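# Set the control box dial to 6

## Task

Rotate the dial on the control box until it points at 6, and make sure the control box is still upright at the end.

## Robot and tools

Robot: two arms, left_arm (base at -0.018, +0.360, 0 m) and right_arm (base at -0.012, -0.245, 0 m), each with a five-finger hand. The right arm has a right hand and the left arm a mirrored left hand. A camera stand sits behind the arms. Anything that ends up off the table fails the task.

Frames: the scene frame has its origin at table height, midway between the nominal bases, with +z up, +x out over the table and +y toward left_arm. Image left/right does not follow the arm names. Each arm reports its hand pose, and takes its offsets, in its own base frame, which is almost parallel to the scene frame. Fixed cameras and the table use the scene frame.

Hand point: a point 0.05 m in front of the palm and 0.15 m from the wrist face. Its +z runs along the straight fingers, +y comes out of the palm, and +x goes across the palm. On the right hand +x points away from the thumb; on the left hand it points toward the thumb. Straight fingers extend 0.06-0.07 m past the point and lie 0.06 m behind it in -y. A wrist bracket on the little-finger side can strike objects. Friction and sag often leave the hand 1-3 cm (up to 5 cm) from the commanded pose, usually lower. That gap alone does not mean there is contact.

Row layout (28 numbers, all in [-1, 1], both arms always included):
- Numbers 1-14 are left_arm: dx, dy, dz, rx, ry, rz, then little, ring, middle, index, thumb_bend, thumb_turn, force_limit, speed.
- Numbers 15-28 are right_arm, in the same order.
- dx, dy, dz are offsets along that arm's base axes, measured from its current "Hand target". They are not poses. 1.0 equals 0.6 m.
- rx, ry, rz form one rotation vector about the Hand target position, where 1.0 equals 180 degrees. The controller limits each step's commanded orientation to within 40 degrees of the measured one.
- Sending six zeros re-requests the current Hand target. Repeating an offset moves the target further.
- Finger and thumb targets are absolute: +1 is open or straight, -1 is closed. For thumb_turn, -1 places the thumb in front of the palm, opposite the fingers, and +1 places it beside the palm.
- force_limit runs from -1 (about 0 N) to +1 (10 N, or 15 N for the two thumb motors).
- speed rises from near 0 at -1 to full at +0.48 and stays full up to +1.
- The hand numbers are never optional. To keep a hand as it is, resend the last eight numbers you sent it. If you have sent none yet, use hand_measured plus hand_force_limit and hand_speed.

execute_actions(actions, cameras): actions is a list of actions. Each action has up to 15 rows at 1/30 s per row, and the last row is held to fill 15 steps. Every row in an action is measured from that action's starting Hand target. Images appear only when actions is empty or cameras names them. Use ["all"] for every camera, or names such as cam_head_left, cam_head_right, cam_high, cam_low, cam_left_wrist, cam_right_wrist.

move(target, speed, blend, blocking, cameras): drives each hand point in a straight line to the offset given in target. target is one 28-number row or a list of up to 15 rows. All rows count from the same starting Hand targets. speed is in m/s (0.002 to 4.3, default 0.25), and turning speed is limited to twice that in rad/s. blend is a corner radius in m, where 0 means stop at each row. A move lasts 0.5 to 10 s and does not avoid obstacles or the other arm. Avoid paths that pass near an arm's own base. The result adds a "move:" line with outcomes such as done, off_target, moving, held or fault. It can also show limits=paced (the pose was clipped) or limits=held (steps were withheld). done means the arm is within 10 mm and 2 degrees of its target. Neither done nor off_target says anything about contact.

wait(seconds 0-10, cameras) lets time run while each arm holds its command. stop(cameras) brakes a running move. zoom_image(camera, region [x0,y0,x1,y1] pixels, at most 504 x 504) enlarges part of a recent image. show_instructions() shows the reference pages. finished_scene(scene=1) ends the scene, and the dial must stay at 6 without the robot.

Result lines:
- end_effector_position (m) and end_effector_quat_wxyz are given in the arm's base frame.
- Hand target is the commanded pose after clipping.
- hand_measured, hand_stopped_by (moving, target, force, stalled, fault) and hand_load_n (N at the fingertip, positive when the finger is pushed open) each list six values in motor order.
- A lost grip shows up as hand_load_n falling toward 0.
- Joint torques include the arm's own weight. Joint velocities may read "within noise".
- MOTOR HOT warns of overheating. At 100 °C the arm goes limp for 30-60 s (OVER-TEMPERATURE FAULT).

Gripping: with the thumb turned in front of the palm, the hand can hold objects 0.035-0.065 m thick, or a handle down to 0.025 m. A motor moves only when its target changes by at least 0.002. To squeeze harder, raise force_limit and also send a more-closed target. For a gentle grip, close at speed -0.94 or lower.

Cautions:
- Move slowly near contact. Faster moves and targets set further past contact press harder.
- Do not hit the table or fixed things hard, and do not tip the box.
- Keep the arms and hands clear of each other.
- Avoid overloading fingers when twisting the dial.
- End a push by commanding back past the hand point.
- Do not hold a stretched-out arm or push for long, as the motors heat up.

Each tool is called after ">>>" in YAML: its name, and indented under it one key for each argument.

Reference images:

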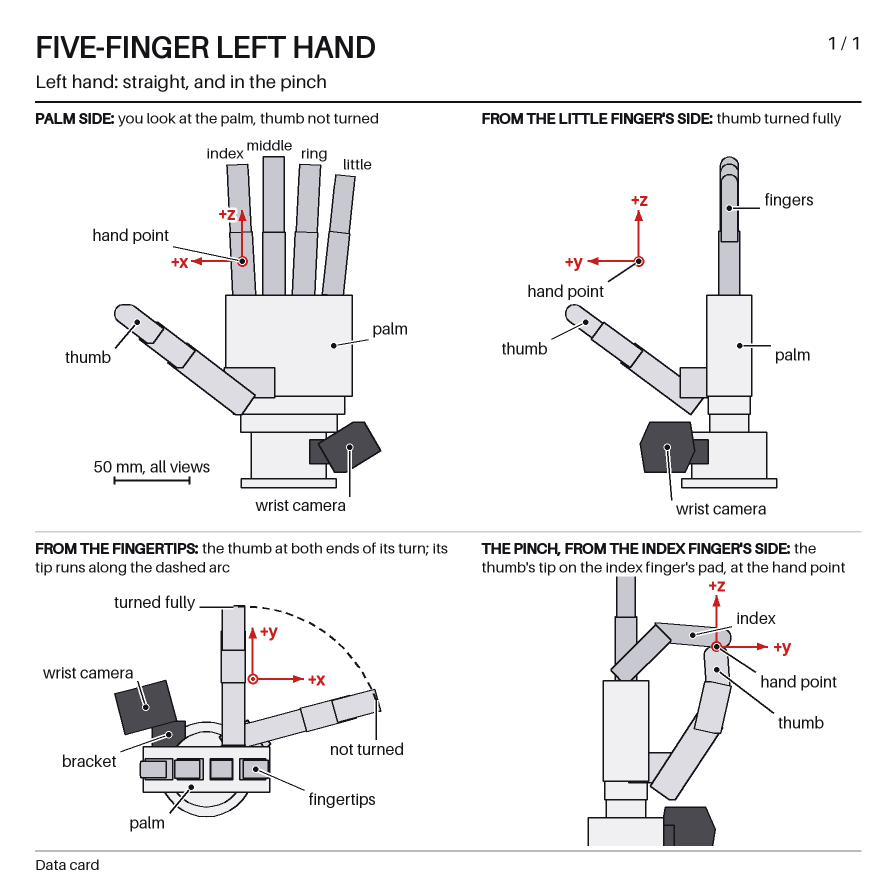

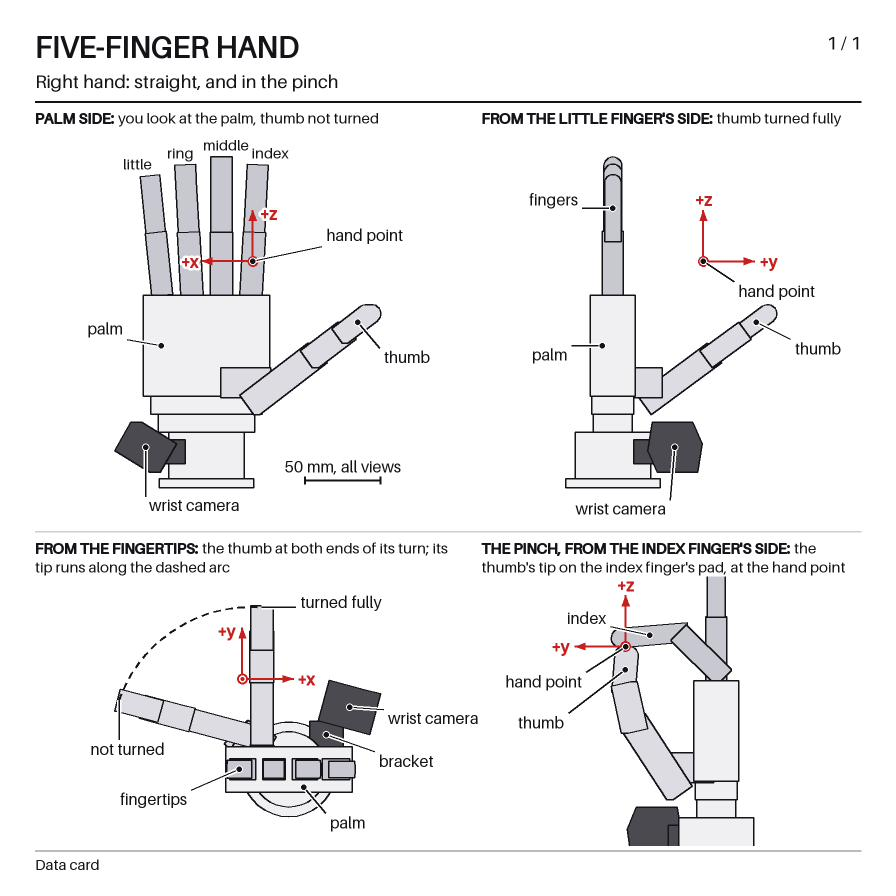

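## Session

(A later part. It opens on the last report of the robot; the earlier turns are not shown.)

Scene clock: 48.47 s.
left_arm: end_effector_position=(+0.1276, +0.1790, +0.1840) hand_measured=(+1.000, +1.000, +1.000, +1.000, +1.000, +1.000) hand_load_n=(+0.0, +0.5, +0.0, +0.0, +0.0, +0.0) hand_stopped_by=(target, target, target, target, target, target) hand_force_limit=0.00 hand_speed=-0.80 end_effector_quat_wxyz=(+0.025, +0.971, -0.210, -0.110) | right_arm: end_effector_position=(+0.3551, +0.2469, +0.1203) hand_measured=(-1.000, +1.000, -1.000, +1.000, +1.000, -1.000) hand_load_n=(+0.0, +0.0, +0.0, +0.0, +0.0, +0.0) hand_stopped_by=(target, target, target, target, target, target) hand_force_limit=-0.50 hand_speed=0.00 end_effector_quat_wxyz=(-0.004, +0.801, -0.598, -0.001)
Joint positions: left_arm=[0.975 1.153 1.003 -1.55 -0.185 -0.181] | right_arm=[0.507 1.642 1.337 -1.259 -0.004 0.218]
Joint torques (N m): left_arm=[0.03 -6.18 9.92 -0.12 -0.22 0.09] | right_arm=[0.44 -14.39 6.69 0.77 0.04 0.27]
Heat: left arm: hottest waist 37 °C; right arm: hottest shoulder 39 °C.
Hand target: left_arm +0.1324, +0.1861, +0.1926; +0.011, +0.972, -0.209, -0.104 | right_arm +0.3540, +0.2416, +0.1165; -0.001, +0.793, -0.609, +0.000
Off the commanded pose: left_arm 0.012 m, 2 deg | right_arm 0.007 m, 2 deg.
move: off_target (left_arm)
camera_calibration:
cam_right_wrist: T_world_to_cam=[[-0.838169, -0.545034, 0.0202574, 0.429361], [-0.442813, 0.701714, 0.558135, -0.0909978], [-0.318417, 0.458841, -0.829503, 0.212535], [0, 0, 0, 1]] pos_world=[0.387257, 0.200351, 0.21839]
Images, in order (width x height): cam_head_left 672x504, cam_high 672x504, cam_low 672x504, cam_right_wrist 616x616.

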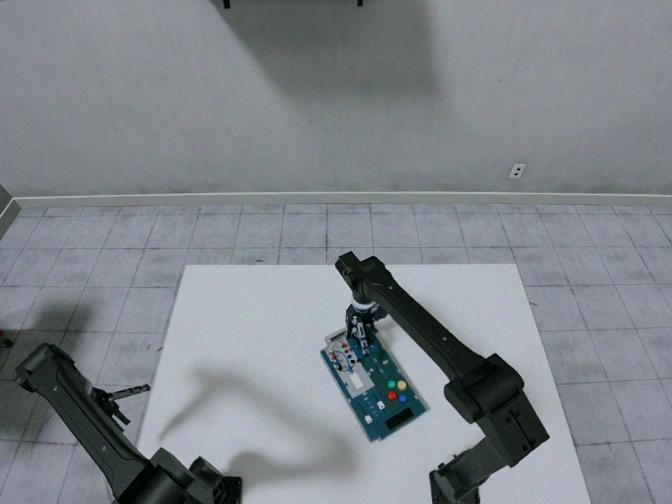

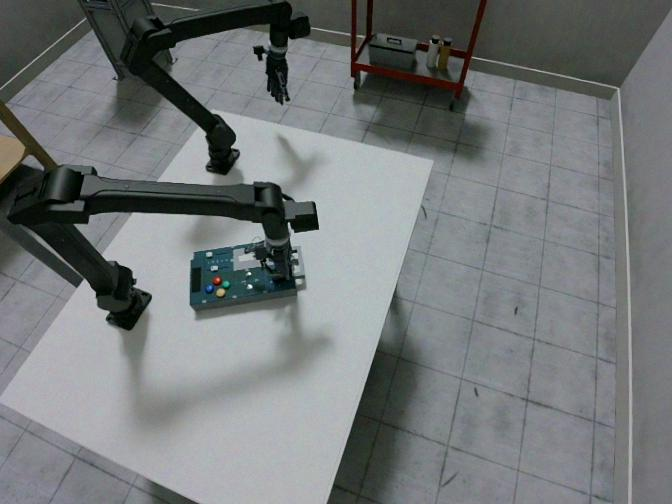

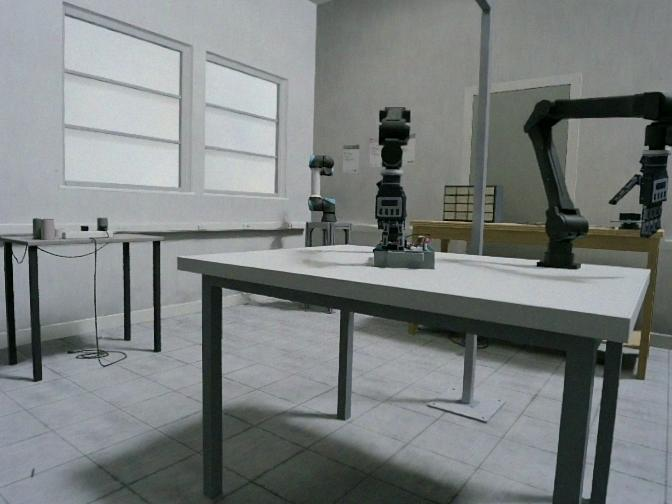

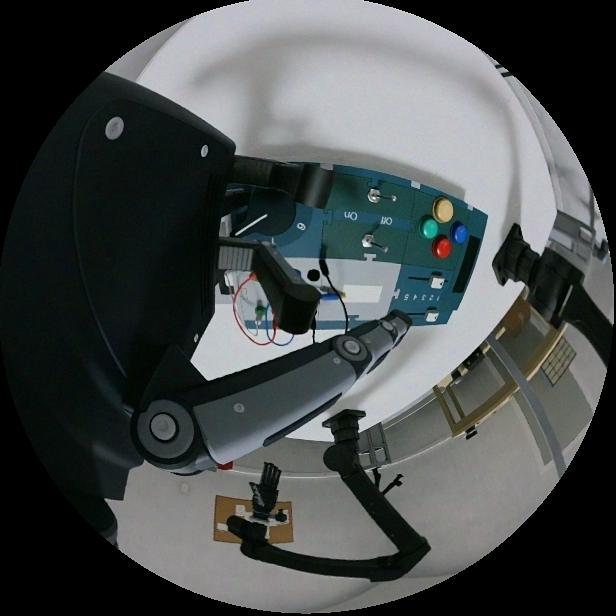

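>>> move:
  target:
    - [0,0,0,0,0,0, 1,1,1,1,1,1, 0,-0.8, 0.0105,0.02,0,0,0,-0.0833, -1,1,-1,1,1,-1, -0.5,0.0]
    - [0,0,0,0,0,0, 1,1,1,1,1,1, 0,-0.8, 0.0262,0.0368,0,0,0,-0.1667, -1,1,-1,1,1,-1, -0.5,0.0]
  speed: 0.12
  blend: 0.005
  cameras: ["cam_low","cam_right_wrist","cam_head_left","cam_high"]

>>> zoom_image:
  camera: "cam_right_wrist"
  region: [205, 150, 305, 250]

>>> zoom_image:
  camera: "cam_low"
  region: [370, 200, 440, 270]

>>> zoom_image:
  camera: "cam_head_left"
  region: [310, 300, 400, 390]

Scene clock: 51.93 s.
left_arm: end_effector_position=(+0.1276, +0.1790, +0.1840) hand_measured=(+1.000, +1.000, +1.000, +1.000, +1.000, +1.000) hand_load_n=(+0.0, +0.0, +0.0, +0.0, +0.0, +0.0) hand_stopped_by=(target, target, target, target, target, target) hand_force_limit=0.00 hand_speed=-0.80 end_effector_quat_wxyz=(+0.025, +0.971, -0.210, -0.110) | right_arm: end_effector_position=(+0.3709, +0.2702, +0.1205) hand_measured=(-1.000, +1.000, -1.000, +1.000, +1.000, -1.000) hand_load_n=(+0.0, +0.0, +0.0, +0.0, +0.0, +0.0) hand_stopped_by=(target, target, target, target, target, target) hand_force_limit=-0.50 hand_speed=0.00 end_effector_quat_wxyz=(+0.005, -0.619, +0.785, +0.001)
Joint positions: left_arm=[0.975 1.153 1.003 -1.55 -0.185 -0.181] | right_arm=[0.491 1.631 1.323 -1.253 -0.004 0.726]
Joint torques (N m): left_arm=[0.21 -5.77 10 -0.14 -0.19 0.1] | right_arm=[0.38 -14.33 6.64 0.69 0.06 0.25]
Heat: left arm: hottest elbow 37 °C; right arm: hottest shoulder 39 °C.
Hand target: left_arm +0.1324, +0.1861, +0.1926; +0.011, +0.972, -0.209, -0.104 | right_arm +0.3696, +0.2635, +0.1165; +0.001, -0.608, +0.794, +0.000
Off the commanded pose: left_arm 0.012 m, 2 deg | right_arm 0.008 m, 2 deg.
move: off_target (left_arm)
camera_calibration:
cam_right_wrist: T_world_to_cam=[[-0.998383, -0.0532401, 0.0199282, 0.381796], [-0.0328618, 0.82656, 0.561889, -0.286619], [-0.0463868, 0.560326, -0.826972, 0.0784226], [0, 0, 0, 1]] pos_world=[0.375398, 0.213292, 0.218293]
Images, in order (width x height): cam_head_left 672x504, cam_high 672x504, cam_low 672x504, cam_right_wrist 616x616.

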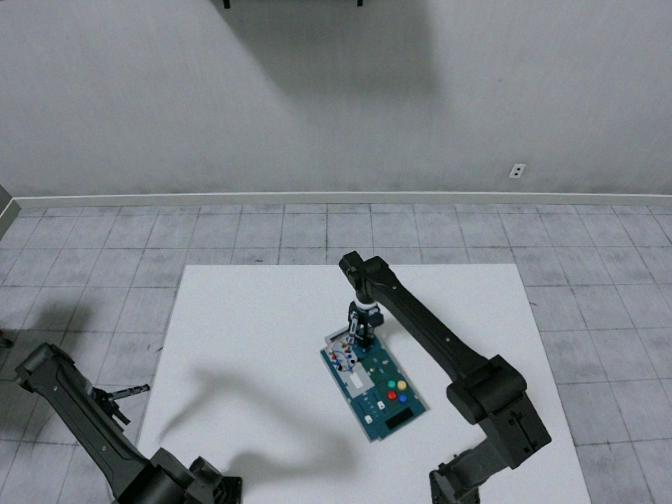

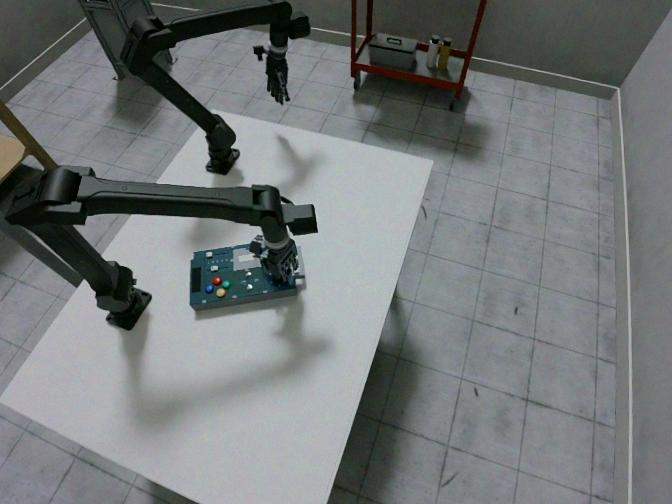

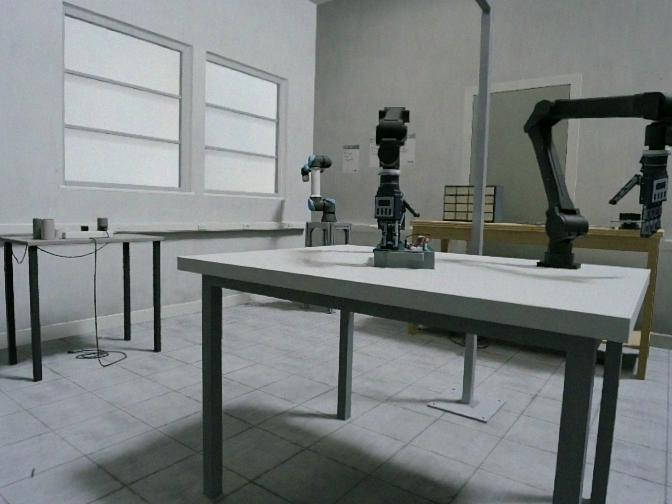

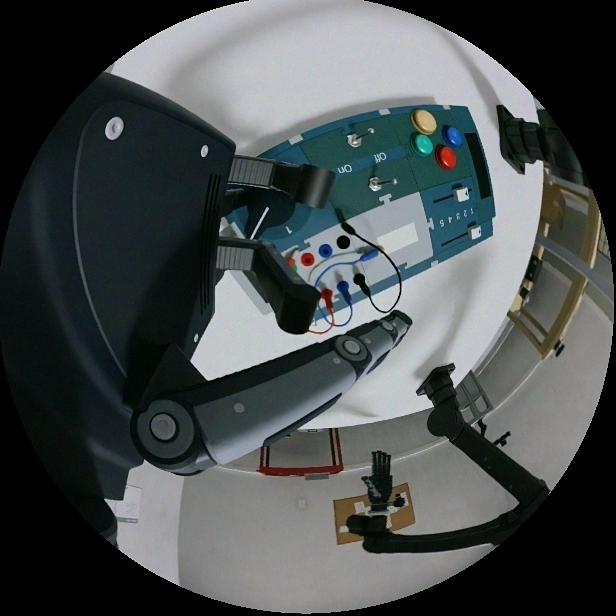

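Scaled by 5.040 from the camera's 616x616 image, which has a finer 880x880 frame.

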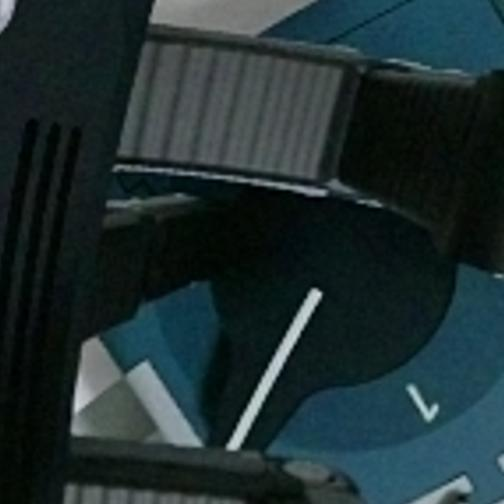

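Scaled by 7.200 from the camera's 672x504 image, which has a finer 960x720 frame.

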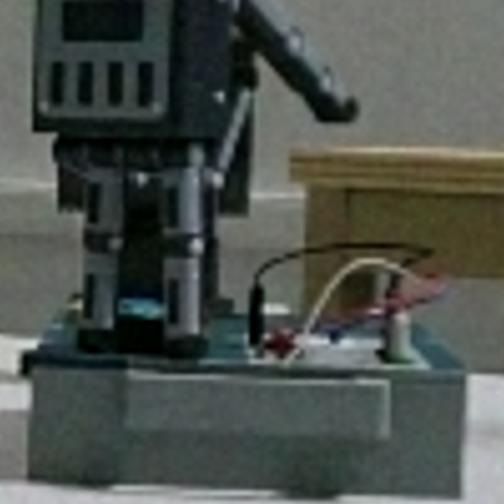

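Scaled by 5.600 from the camera's 672x504 image, which has a finer 960x720 frame.

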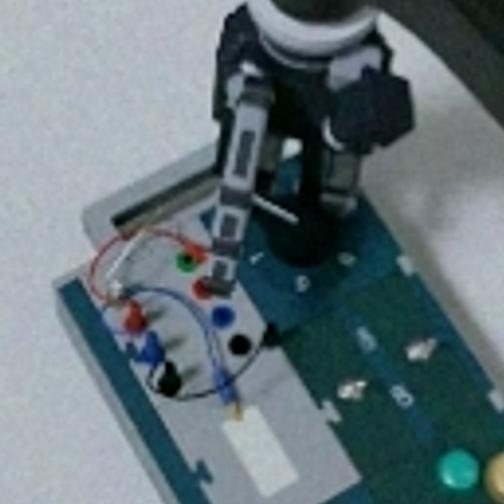

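>>> move:
  target:
    - [0,0,0,0,0,0, 1,1,1,1,1,1, 0,-0.8, -0.0245,-0.0282,0,0,0,0.1778, -1,1,-1,1,1,-1, -0.5,0.0]
    - [0,0,0,0,0,0, 1,1,1,1,1,1, 0,-0.8, -0.0242,-0.0678,0,0,0,0.3056, -1,1,-1,1,1,-1, -0.5,0.0]
    - [0,0,0,0,0,0, 1,1,1,1,1,1, 0,-0.8, -0.0137,-0.0863,0,0,0,0.3333, -1,1,-1,1,1,-1, -0.5,0.0]
  speed: 0.12
  blend: 0.005
  cameras: ["cam_low","cam_right_wrist","cam_head_left"]

>>> zoom_image:
  camera: "cam_right_wrist"
  region: [205, 150, 305, 250]

>>> zoom_image:
  camera: "cam_low"
  region: [370, 200, 440, 270]

>>> zoom_image:
  camera: "cam_head_left"
  region: [310, 300, 400, 390]

Scene clock: 86.43 s.
left_arm: end_effector_position=(+0.1276, +0.1790, +0.1840) hand_measured=(+1.000, +1.000, +1.000, +1.000, +1.000, +1.000) hand_load_n=(+0.0, +0.0, +0.0, +0.0, +0.0, +0.0) hand_stopped_by=(target, target, target, target, target, target) hand_force_limit=0.00 hand_speed=-0.80 end_effector_quat_wxyz=(+0.025, +0.971, -0.210, -0.110) | right_arm: end_effector_position=(+0.3548, +0.2150, +0.1192) hand_measured=(-1.000, +1.000, -1.000, +1.000, +1.000, -1.000) hand_load_n=(+0.5, +0.0, +0.0, +0.0, +0.0, +0.0) hand_stopped_by=(target, target, target, target, target, target) hand_force_limit=-0.50 hand_speed=0.00 end_effector_quat_wxyz=(-0.008, +0.923, -0.386, +0.003)
Joint positions: left_arm=[0.975 1.153 1.003 -1.55 -0.185 -0.181] | right_arm=[0.51 1.632 1.323 -1.247 -0.005 -0.268]
Joint torques (N m): left_arm=[0.56 -5.95 9.94 -0.16 -0.19 0.07] | right_arm=[0.44 -11.75 9.72 0.13 0.09 -0.11]
Heat: left arm: hottest elbow 39 °C; right arm: hottest shoulder 39 °C.
Hand target: left_arm +0.1324, +0.1861, +0.1926; +0.011, +0.972, -0.209, -0.104 | right_arm +0.3614, +0.2118, +0.1164; +0.000, +0.924, -0.383, +0.000
Off the commanded pose: left_arm 0.012 m, 2 deg | right_arm 0.008 m, 1 deg.
move: off_target (left_arm)
camera_calibration:
cam_right_wrist: T_world_to_cam=[[-0.483072, -0.87551, 0.011177, 0.357798], [-0.727131, 0.408248, 0.551918, 0.0966142], [-0.487773, 0.258489, -0.833823, 0.329822], [0, 0, 0, 1]] pos_world=[0.403971, 0.188557, 0.217691]
Images, in order (width x height): cam_head_left 672x504, cam_low 672x504, cam_right_wrist 616x616.

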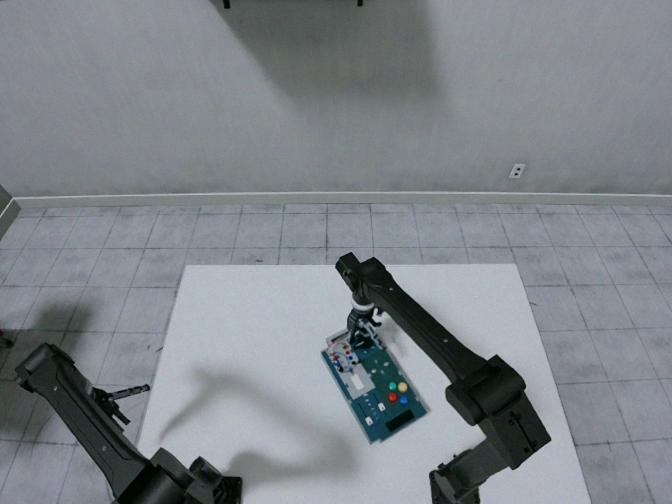

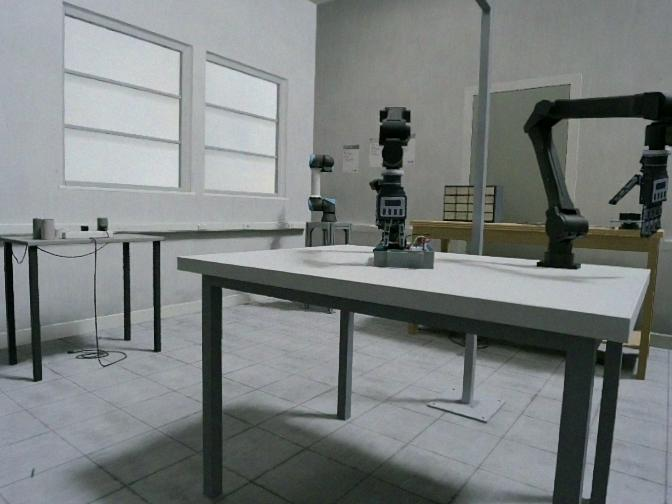

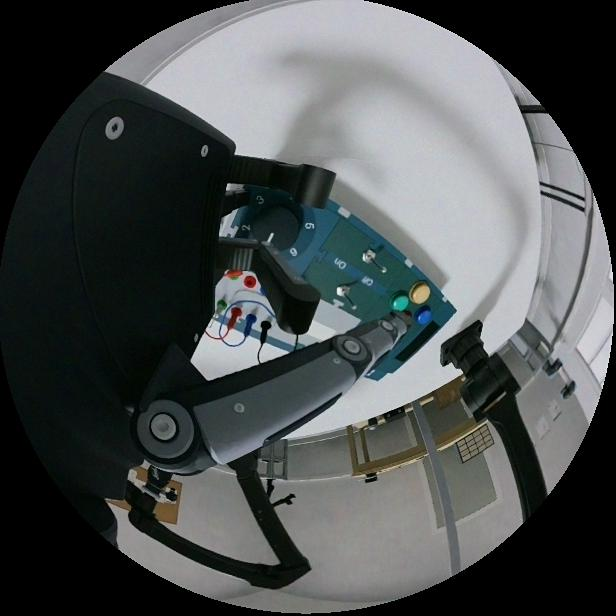

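Scaled by 5.040 from the camera's 616x616 image, which has a finer 880x880 frame.

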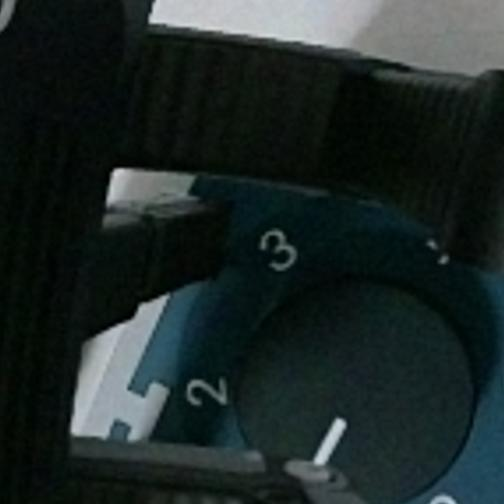

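Scaled by 7.200 from the camera's 672x504 image, which has a finer 960x720 frame.

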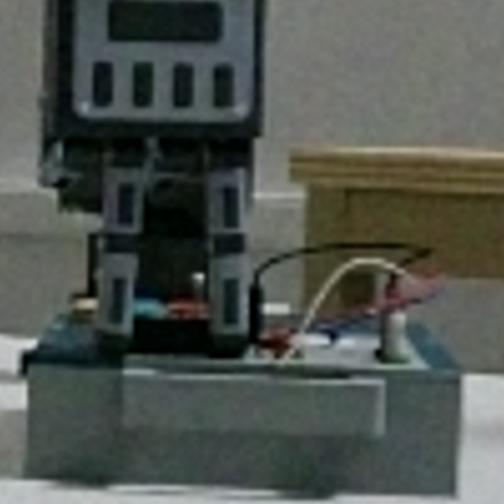

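Scaled by 5.600 from the camera's 672x504 image, which has a finer 960x720 frame.

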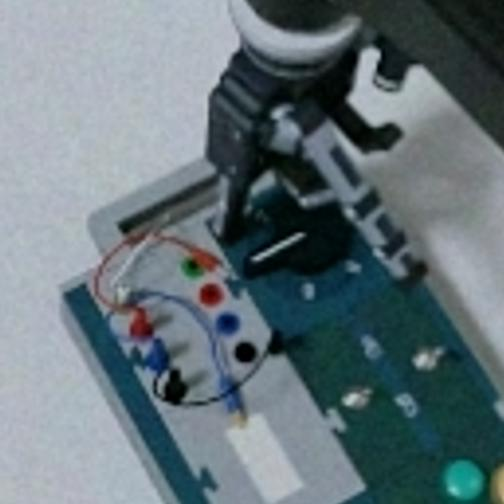

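>>> zoom_image:
  camera: "cam_head_left"
  region: [345, 330, 385, 370]

>>> zoom_image:
  camera: "cam_right_wrist"
  region: [225, 170, 305, 250]

Scaled by 12.600 from the camera's 672x504 image, which has a finer 960x720 frame.

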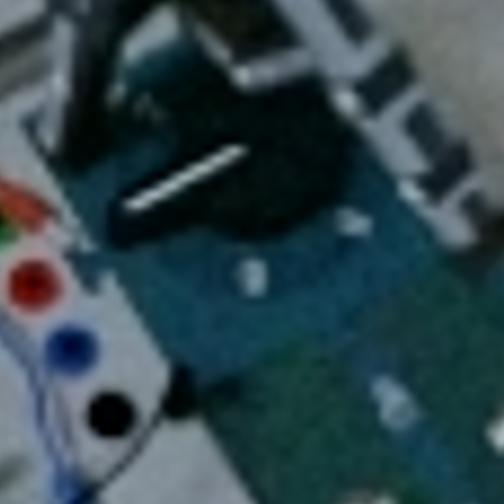

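Scaled by 6.300 from the camera's 616x616 image, which has a finer 880x880 frame.

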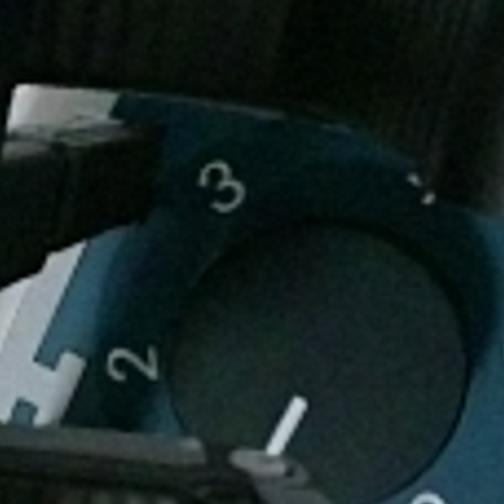

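>>> move:
  target:
    - [0,0,0,0,0,0, 1,1,1,1,1,1, 0,-0.8, -0.0058,-0.0133,0.0033,0,0,0, -1,1,-1,1,1,-1, -0.5,0.0]
    - [0,0,0,0,0,0, 1,1,1,1,1,1, 0,-0.8, 0.0037,-0.0267,0.0033,0,0,0.0833, -1,1,-1,1,1,-1, -0.5,0.0]
    - [0,0,0,0,0,0, 1,1,1,1,1,1, 0,-0.8, 0.0162,-0.0372,0.0033,0,0,0.1667, -1,1,-1,1,1,-1, -0.5,0.0]
  speed: 0.1
  blend: 0.004
  cameras: ["cam_low","cam_right_wrist","cam_head_left"]

>>> zoom_image:
  camera: "cam_right_wrist"
  region: [205, 150, 305, 250]

>>> zoom_image:
  camera: "cam_head_left"
  region: [320, 310, 400, 390]

Scene clock: 92.20 s.
left_arm: end_effector_position=(+0.1276, +0.1790, +0.1840) hand_measured=(+1.000, +1.000, +1.000, +1.000, +1.000, +1.000) hand_load_n=(+0.0, +0.0, +0.0, +0.0, +0.0, +0.0) hand_stopped_by=(target, target, target, target, target, target) hand_force_limit=0.00 hand_speed=-0.80 end_effector_quat_wxyz=(+0.025, +0.971, -0.210, -0.110) | right_arm: end_effector_position=(+0.3703, +0.1883, +0.1193) hand_measured=(-1.000, +1.000, -1.000, +1.000, +1.000, -1.000) hand_load_n=(+0.0, -0.5, +0.0, +0.5, +0.0, +0.0) hand_stopped_by=(target, target, target, target, target, target) hand_force_limit=-0.50 hand_speed=0.00 end_effector_quat_wxyz=(-0.005, +0.989, -0.147, +0.003)
Joint positions: left_arm=[0.975 1.153 1.003 -1.55 -0.185 -0.181] | right_arm=[0.516 1.632 1.323 -1.25 -0.004 -0.76]
Joint torques (N m): left_arm=[-0.15 -6.18 9.95 -0.1 -0.19 0.09] | right_arm=[1.79 -12.86 8.91 0.17 0.08 -0.17]
Heat: left arm: hottest elbow 39 °C; right arm: hottest shoulder 39 °C.
Hand target: left_arm +0.1324, +0.1861, +0.1926; +0.011, +0.972, -0.209, -0.104 | right_arm +0.3712, +0.1895, +0.1184; +0.000, +0.991, -0.131, -0.001
Off the commanded pose: left_arm 0.012 m, 2 deg | right_arm 0.002 m, 2 deg.
move: off_target (left_arm)
camera_calibration:
cam_right_wrist: T_world_to_cam=[[-0.00727389, -0.999825, 0.0172317, 0.188544], [-0.836123, 0.0155331, 0.548322, 0.233506], [-0.548494, -0.0104194, -0.83609, 0.417742], [0, 0, 0, 1]] pos_world=[0.42574, 0.189237, 0.217984]
Images, in order (width x height): cam_head_left 672x504, cam_low 672x504, cam_right_wrist 616x616.

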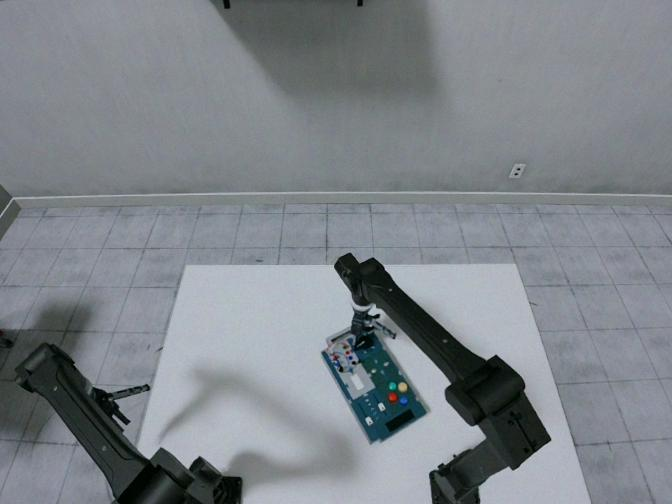

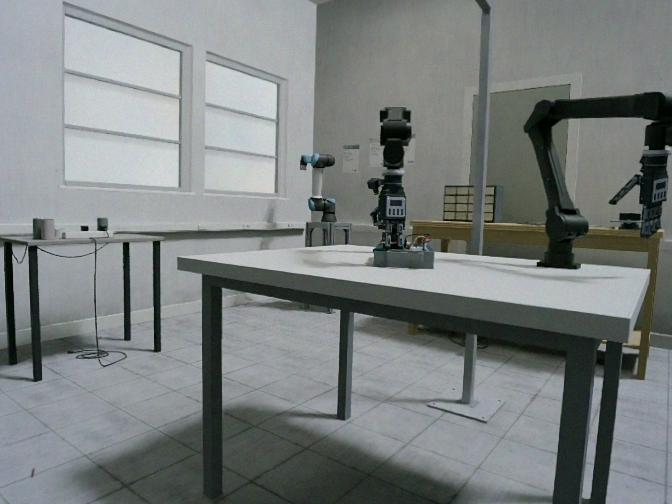

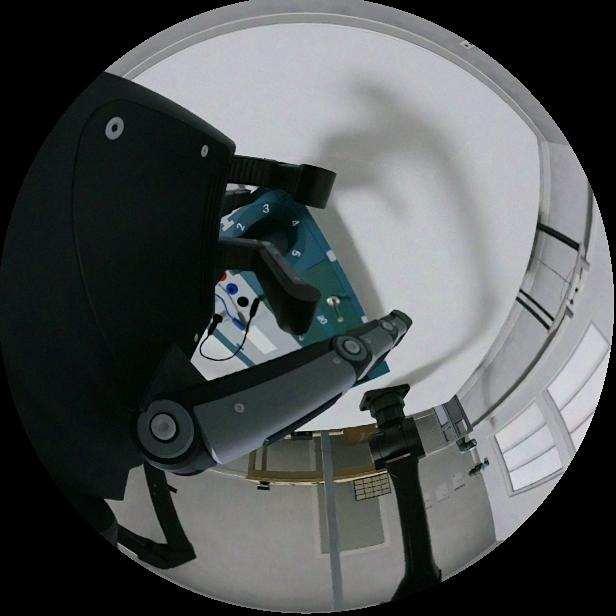

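Scaled by 5.040 from the camera's 616x616 image, which has a finer 880x880 frame.

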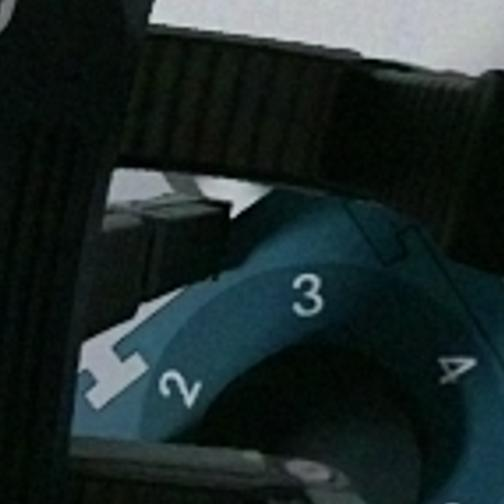

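Scaled by 6.300 from the camera's 672x504 image, which has a finer 960x720 frame.

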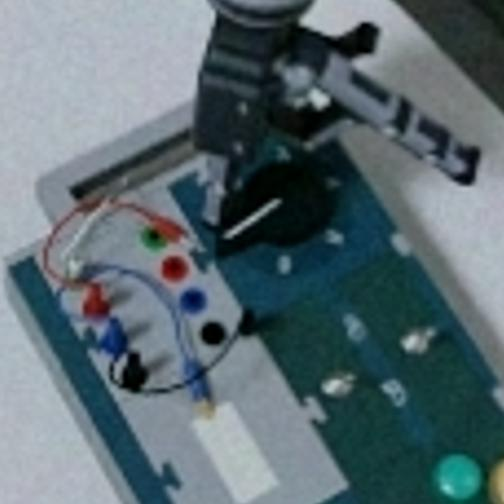

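>>> zoom_image:
  camera: "cam_head_left"
  region: [345, 325, 385, 365]

>>> zoom_image:
  camera: "cam_low"
  region: [370, 200, 440, 270]

Scaled by 12.600 from the camera's 672x504 image, which has a finer 960x720 frame.

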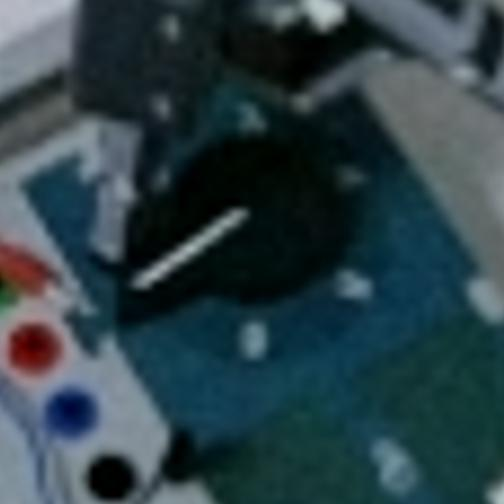

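Scaled by 7.200 from the camera's 672x504 image, which has a finer 960x720 frame.

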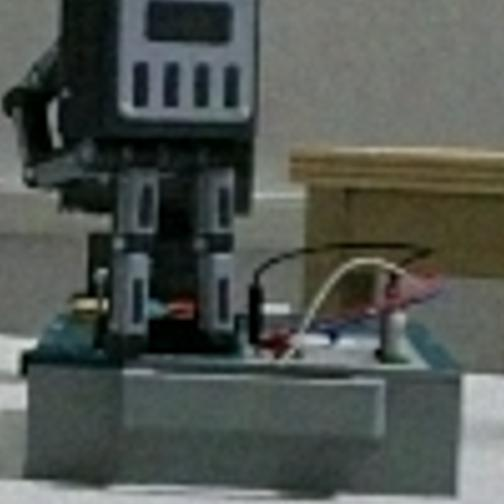

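>>> move:
  target:
    - [0,0,0,0,0,0, 1,1,1,1,1,1, 0,-0.8, 0.0062,-0.016,0,0,0,0.0389, -1,1,-1,1,1,-1, -0.5,0.0]
    - [0,0,0,0,0,0, 1,1,1,1,1,1, 0,-0.8, 0.015,-0.018,0,0,0,0.0944, -1,1,-1,1,1,-1, -0.5,0.0]
  speed: 0.08
  blend: 0.003
  cameras: ["cam_low","cam_right_wrist","cam_head_left"]

>>> zoom_image:
  camera: "cam_right_wrist"
  region: [205, 150, 305, 250]

>>> zoom_image:
  camera: "cam_head_left"
  region: [345, 325, 385, 365]

Scene clock: 97.13 s.
left_arm: end_effector_position=(+0.1276, +0.1790, +0.1840) hand_measured=(+1.000, +1.000, +1.000, +1.000, +1.000, +1.000) hand_load_n=(+0.0, +0.0, +0.0, +0.0, +0.0, +0.0) hand_stopped_by=(target, target, target, target, target, target) hand_force_limit=0.00 hand_speed=-0.80 end_effector_quat_wxyz=(+0.025, +0.971, -0.210, -0.110) | right_arm: end_effector_position=(+0.3843, +0.1809, +0.1194) hand_measured=(-1.000, +1.000, -1.000, +1.000, +1.000, -1.000) hand_load_n=(+0.0, +0.0, +0.0, +0.5, +0.0, +0.0) hand_stopped_by=(target, target, target, target, target, target) hand_force_limit=-0.50 hand_speed=0.00 end_effector_quat_wxyz=(-0.006, +1.000, +0.003, +0.004)
Joint positions: left_arm=[0.975 1.153 1.003 -1.55 -0.185 -0.181] | right_arm=[0.525 1.632 1.323 -1.25 -0.006 -1.052]
Joint torques (N m): left_arm=[0.03 -5.77 9.87 -0.21 -0.2 0.08] | right_arm=[1.67 -14.21 7.32 0.32 0.16 -0.17]
Heat: left arm: hottest elbow 39 °C; right arm: hottest shoulder 39 °C.
Hand target: left_arm +0.1324, +0.1861, +0.1926; +0.011, +0.972, -0.209, -0.104 | right_arm +0.3801, +0.1787, +0.1184; +0.000, +1.000, +0.017, +0.000
Off the commanded pose: left_arm 0.012 m, 2 deg | right_arm 0.005 m, 2 deg.
move: off_target (left_arm)
camera_calibration:
cam_right_wrist: T_world_to_cam=[[0.289507, -0.957005, 0.0181006, 0.0592929], [-0.804461, -0.233026, 0.546389, 0.278269], [-0.518679, -0.172744, -0.837336, 0.443547], [0, 0, 0, 1]] pos_world=[0.436749, 0.198208, 0.218282]
Images, in order (width x height): cam_head_left 672x504, cam_low 672x504, cam_right_wrist 616x616.

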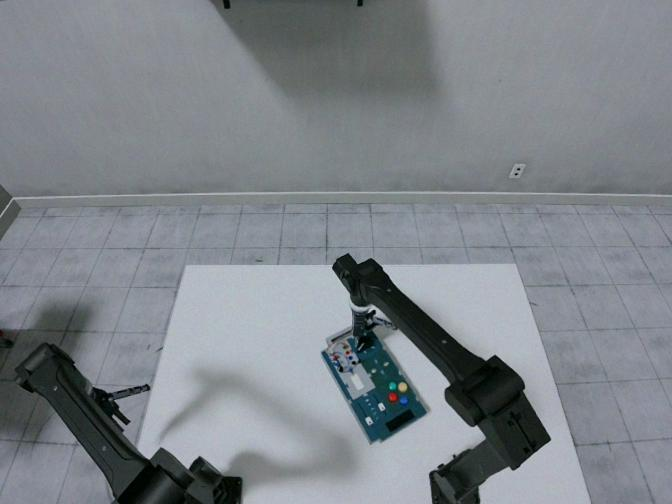

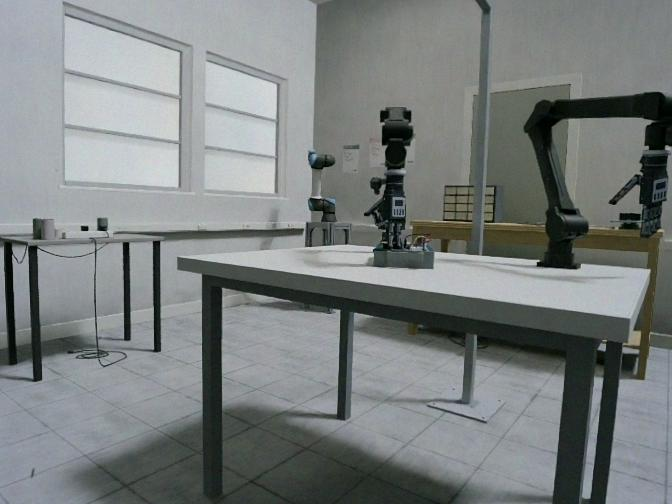

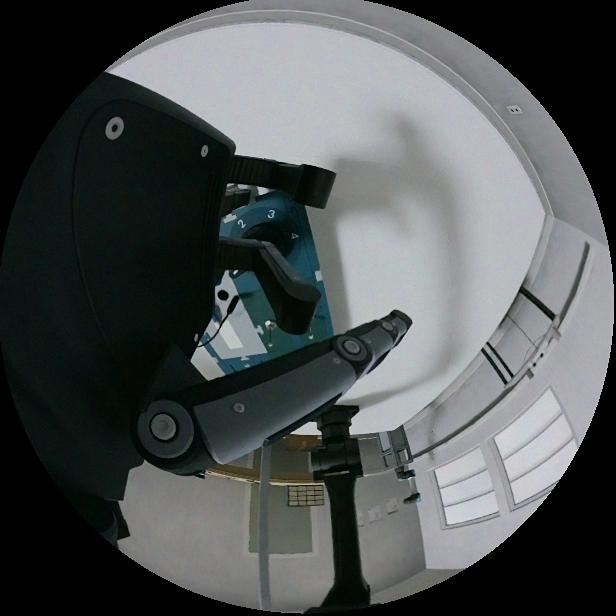

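Scaled by 5.040 from the camera's 616x616 image, which has a finer 880x880 frame.

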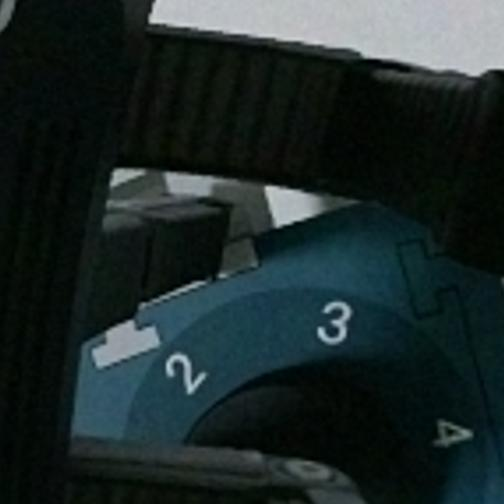

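Scaled by 12.600 from the camera's 672x504 image, which has a finer 960x720 frame.

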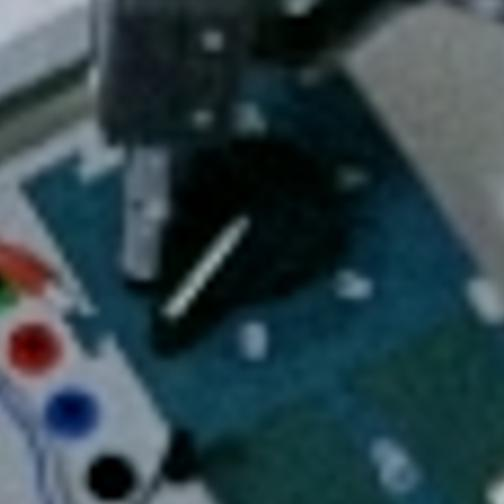

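>>> move:
  target:
    - [0,0,0,0,0,0, 1,1,1,1,1,1, 0,-0.8, 0.0103,-0.0012,0,0,0,0.0417, -1,1,-1,1,1,-1, -0.5,0.0]
    - [0,0,0,0,0,0, 1,1,1,1,1,1, 0,-0.8, 0.0157,-0.0013,0,0,0,0.0861, -1,1,-1,1,1,-1, -0.5,0.0]
    - [0,0,0,0,0,0, 1,1,1,1,1,1, 0,-0.8, 0.021,-0.001,0,0,0,0.1306, -1,1,-1,1,1,-1, -0.5,0.0]
  speed: 0.08
  blend: 0.003
  cameras: ["cam_low","cam_right_wrist","cam_head_left"]

>>> zoom_image:
  camera: "cam_head_left"
  region: [345, 325, 385, 365]

Scene clock: 101.13 s.
left_arm: end_effector_position=(+0.1276, +0.1790, +0.1840) hand_measured=(+1.000, +1.000, +1.000, +1.000, +1.000, +1.000) hand_load_n=(+0.0, +0.0, +0.0, +0.0, +0.0, +0.0) hand_stopped_by=(target, target, target, target, target, target) hand_force_limit=0.00 hand_speed=-0.80 end_effector_quat_wxyz=(+0.025, +0.971, -0.210, -0.110) | right_arm: end_effector_position=(+0.3977, +0.1791, +0.1199) hand_measured=(-1.000, +1.000, -1.000, +1.000, +1.000, -1.000) hand_load_n=(+0.5, -0.5, +0.0, +0.0, +0.0, +0.0) hand_stopped_by=(target, target, target, target, target, target) hand_force_limit=-0.50 hand_speed=0.00 end_effector_quat_wxyz=(-0.003, +0.978, +0.208, +0.003)
Joint positions: left_arm=[0.975 1.153 1.003 -1.55 -0.185 -0.181] | right_arm=[0.55 1.612 1.3 -1.25 -0.004 -1.439]
Joint torques (N m): left_arm=[0.09 -6.12 9.89 -0.06 -0.19 0.11] | right_arm=[1.79 -14.1 6.9 0.5 0.1 -0.11]
Heat: left arm: hottest elbow 40 °C; right arm: hottest shoulder 39 °C.
Hand target: left_arm +0.1324, +0.1861, +0.1926; +0.011, +0.972, -0.209, -0.104 | right_arm +0.3928, +0.1781, +0.1184; +0.000, +0.975, +0.220, +0.000
Off the commanded pose: left_arm 0.012 m, 2 deg | right_arm 0.005 m, 2 deg.
move: off_target (left_arm)
camera_calibration:
cam_right_wrist: T_world_to_cam=[[0.648972, -0.760425, 0.0242891, -0.125166], [-0.644834, -0.532819, 0.547991, 0.278359], [-0.403764, -0.371293, -0.836132, 0.440333], [0, 0, 0, 1]] pos_world=[0.438515, 0.216628, 0.218679]
Images, in order (width x height): cam_head_left 672x504, cam_low 672x504, cam_right_wrist 616x616.

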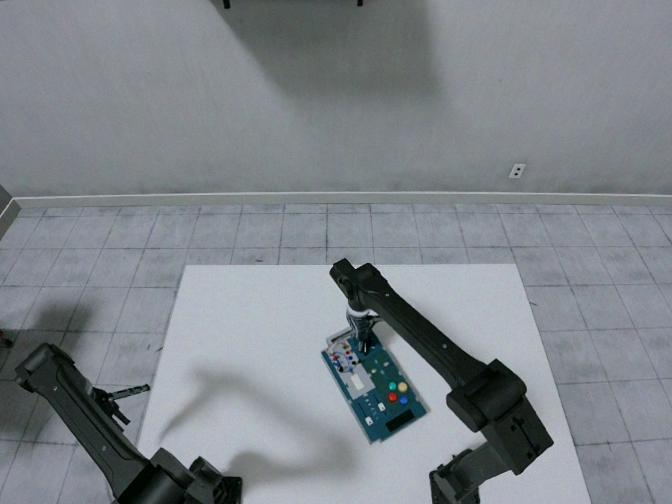

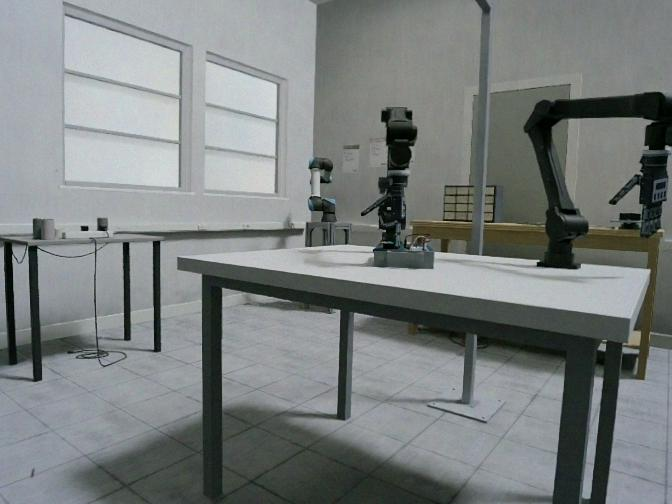

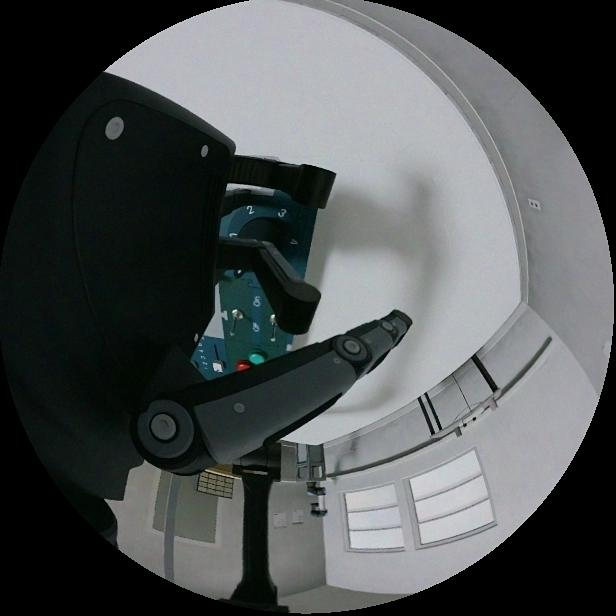

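Scaled by 12.600 from the camera's 672x504 image, which has a finer 960x720 frame.

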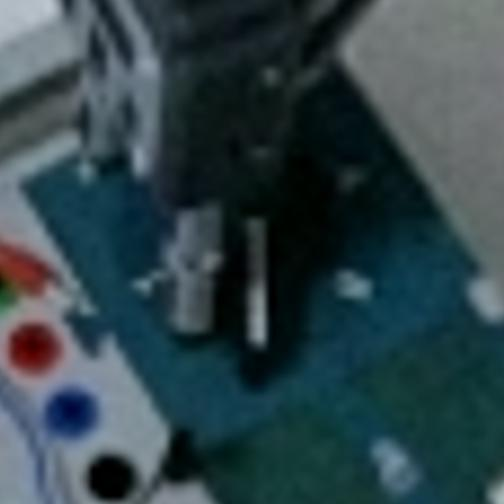

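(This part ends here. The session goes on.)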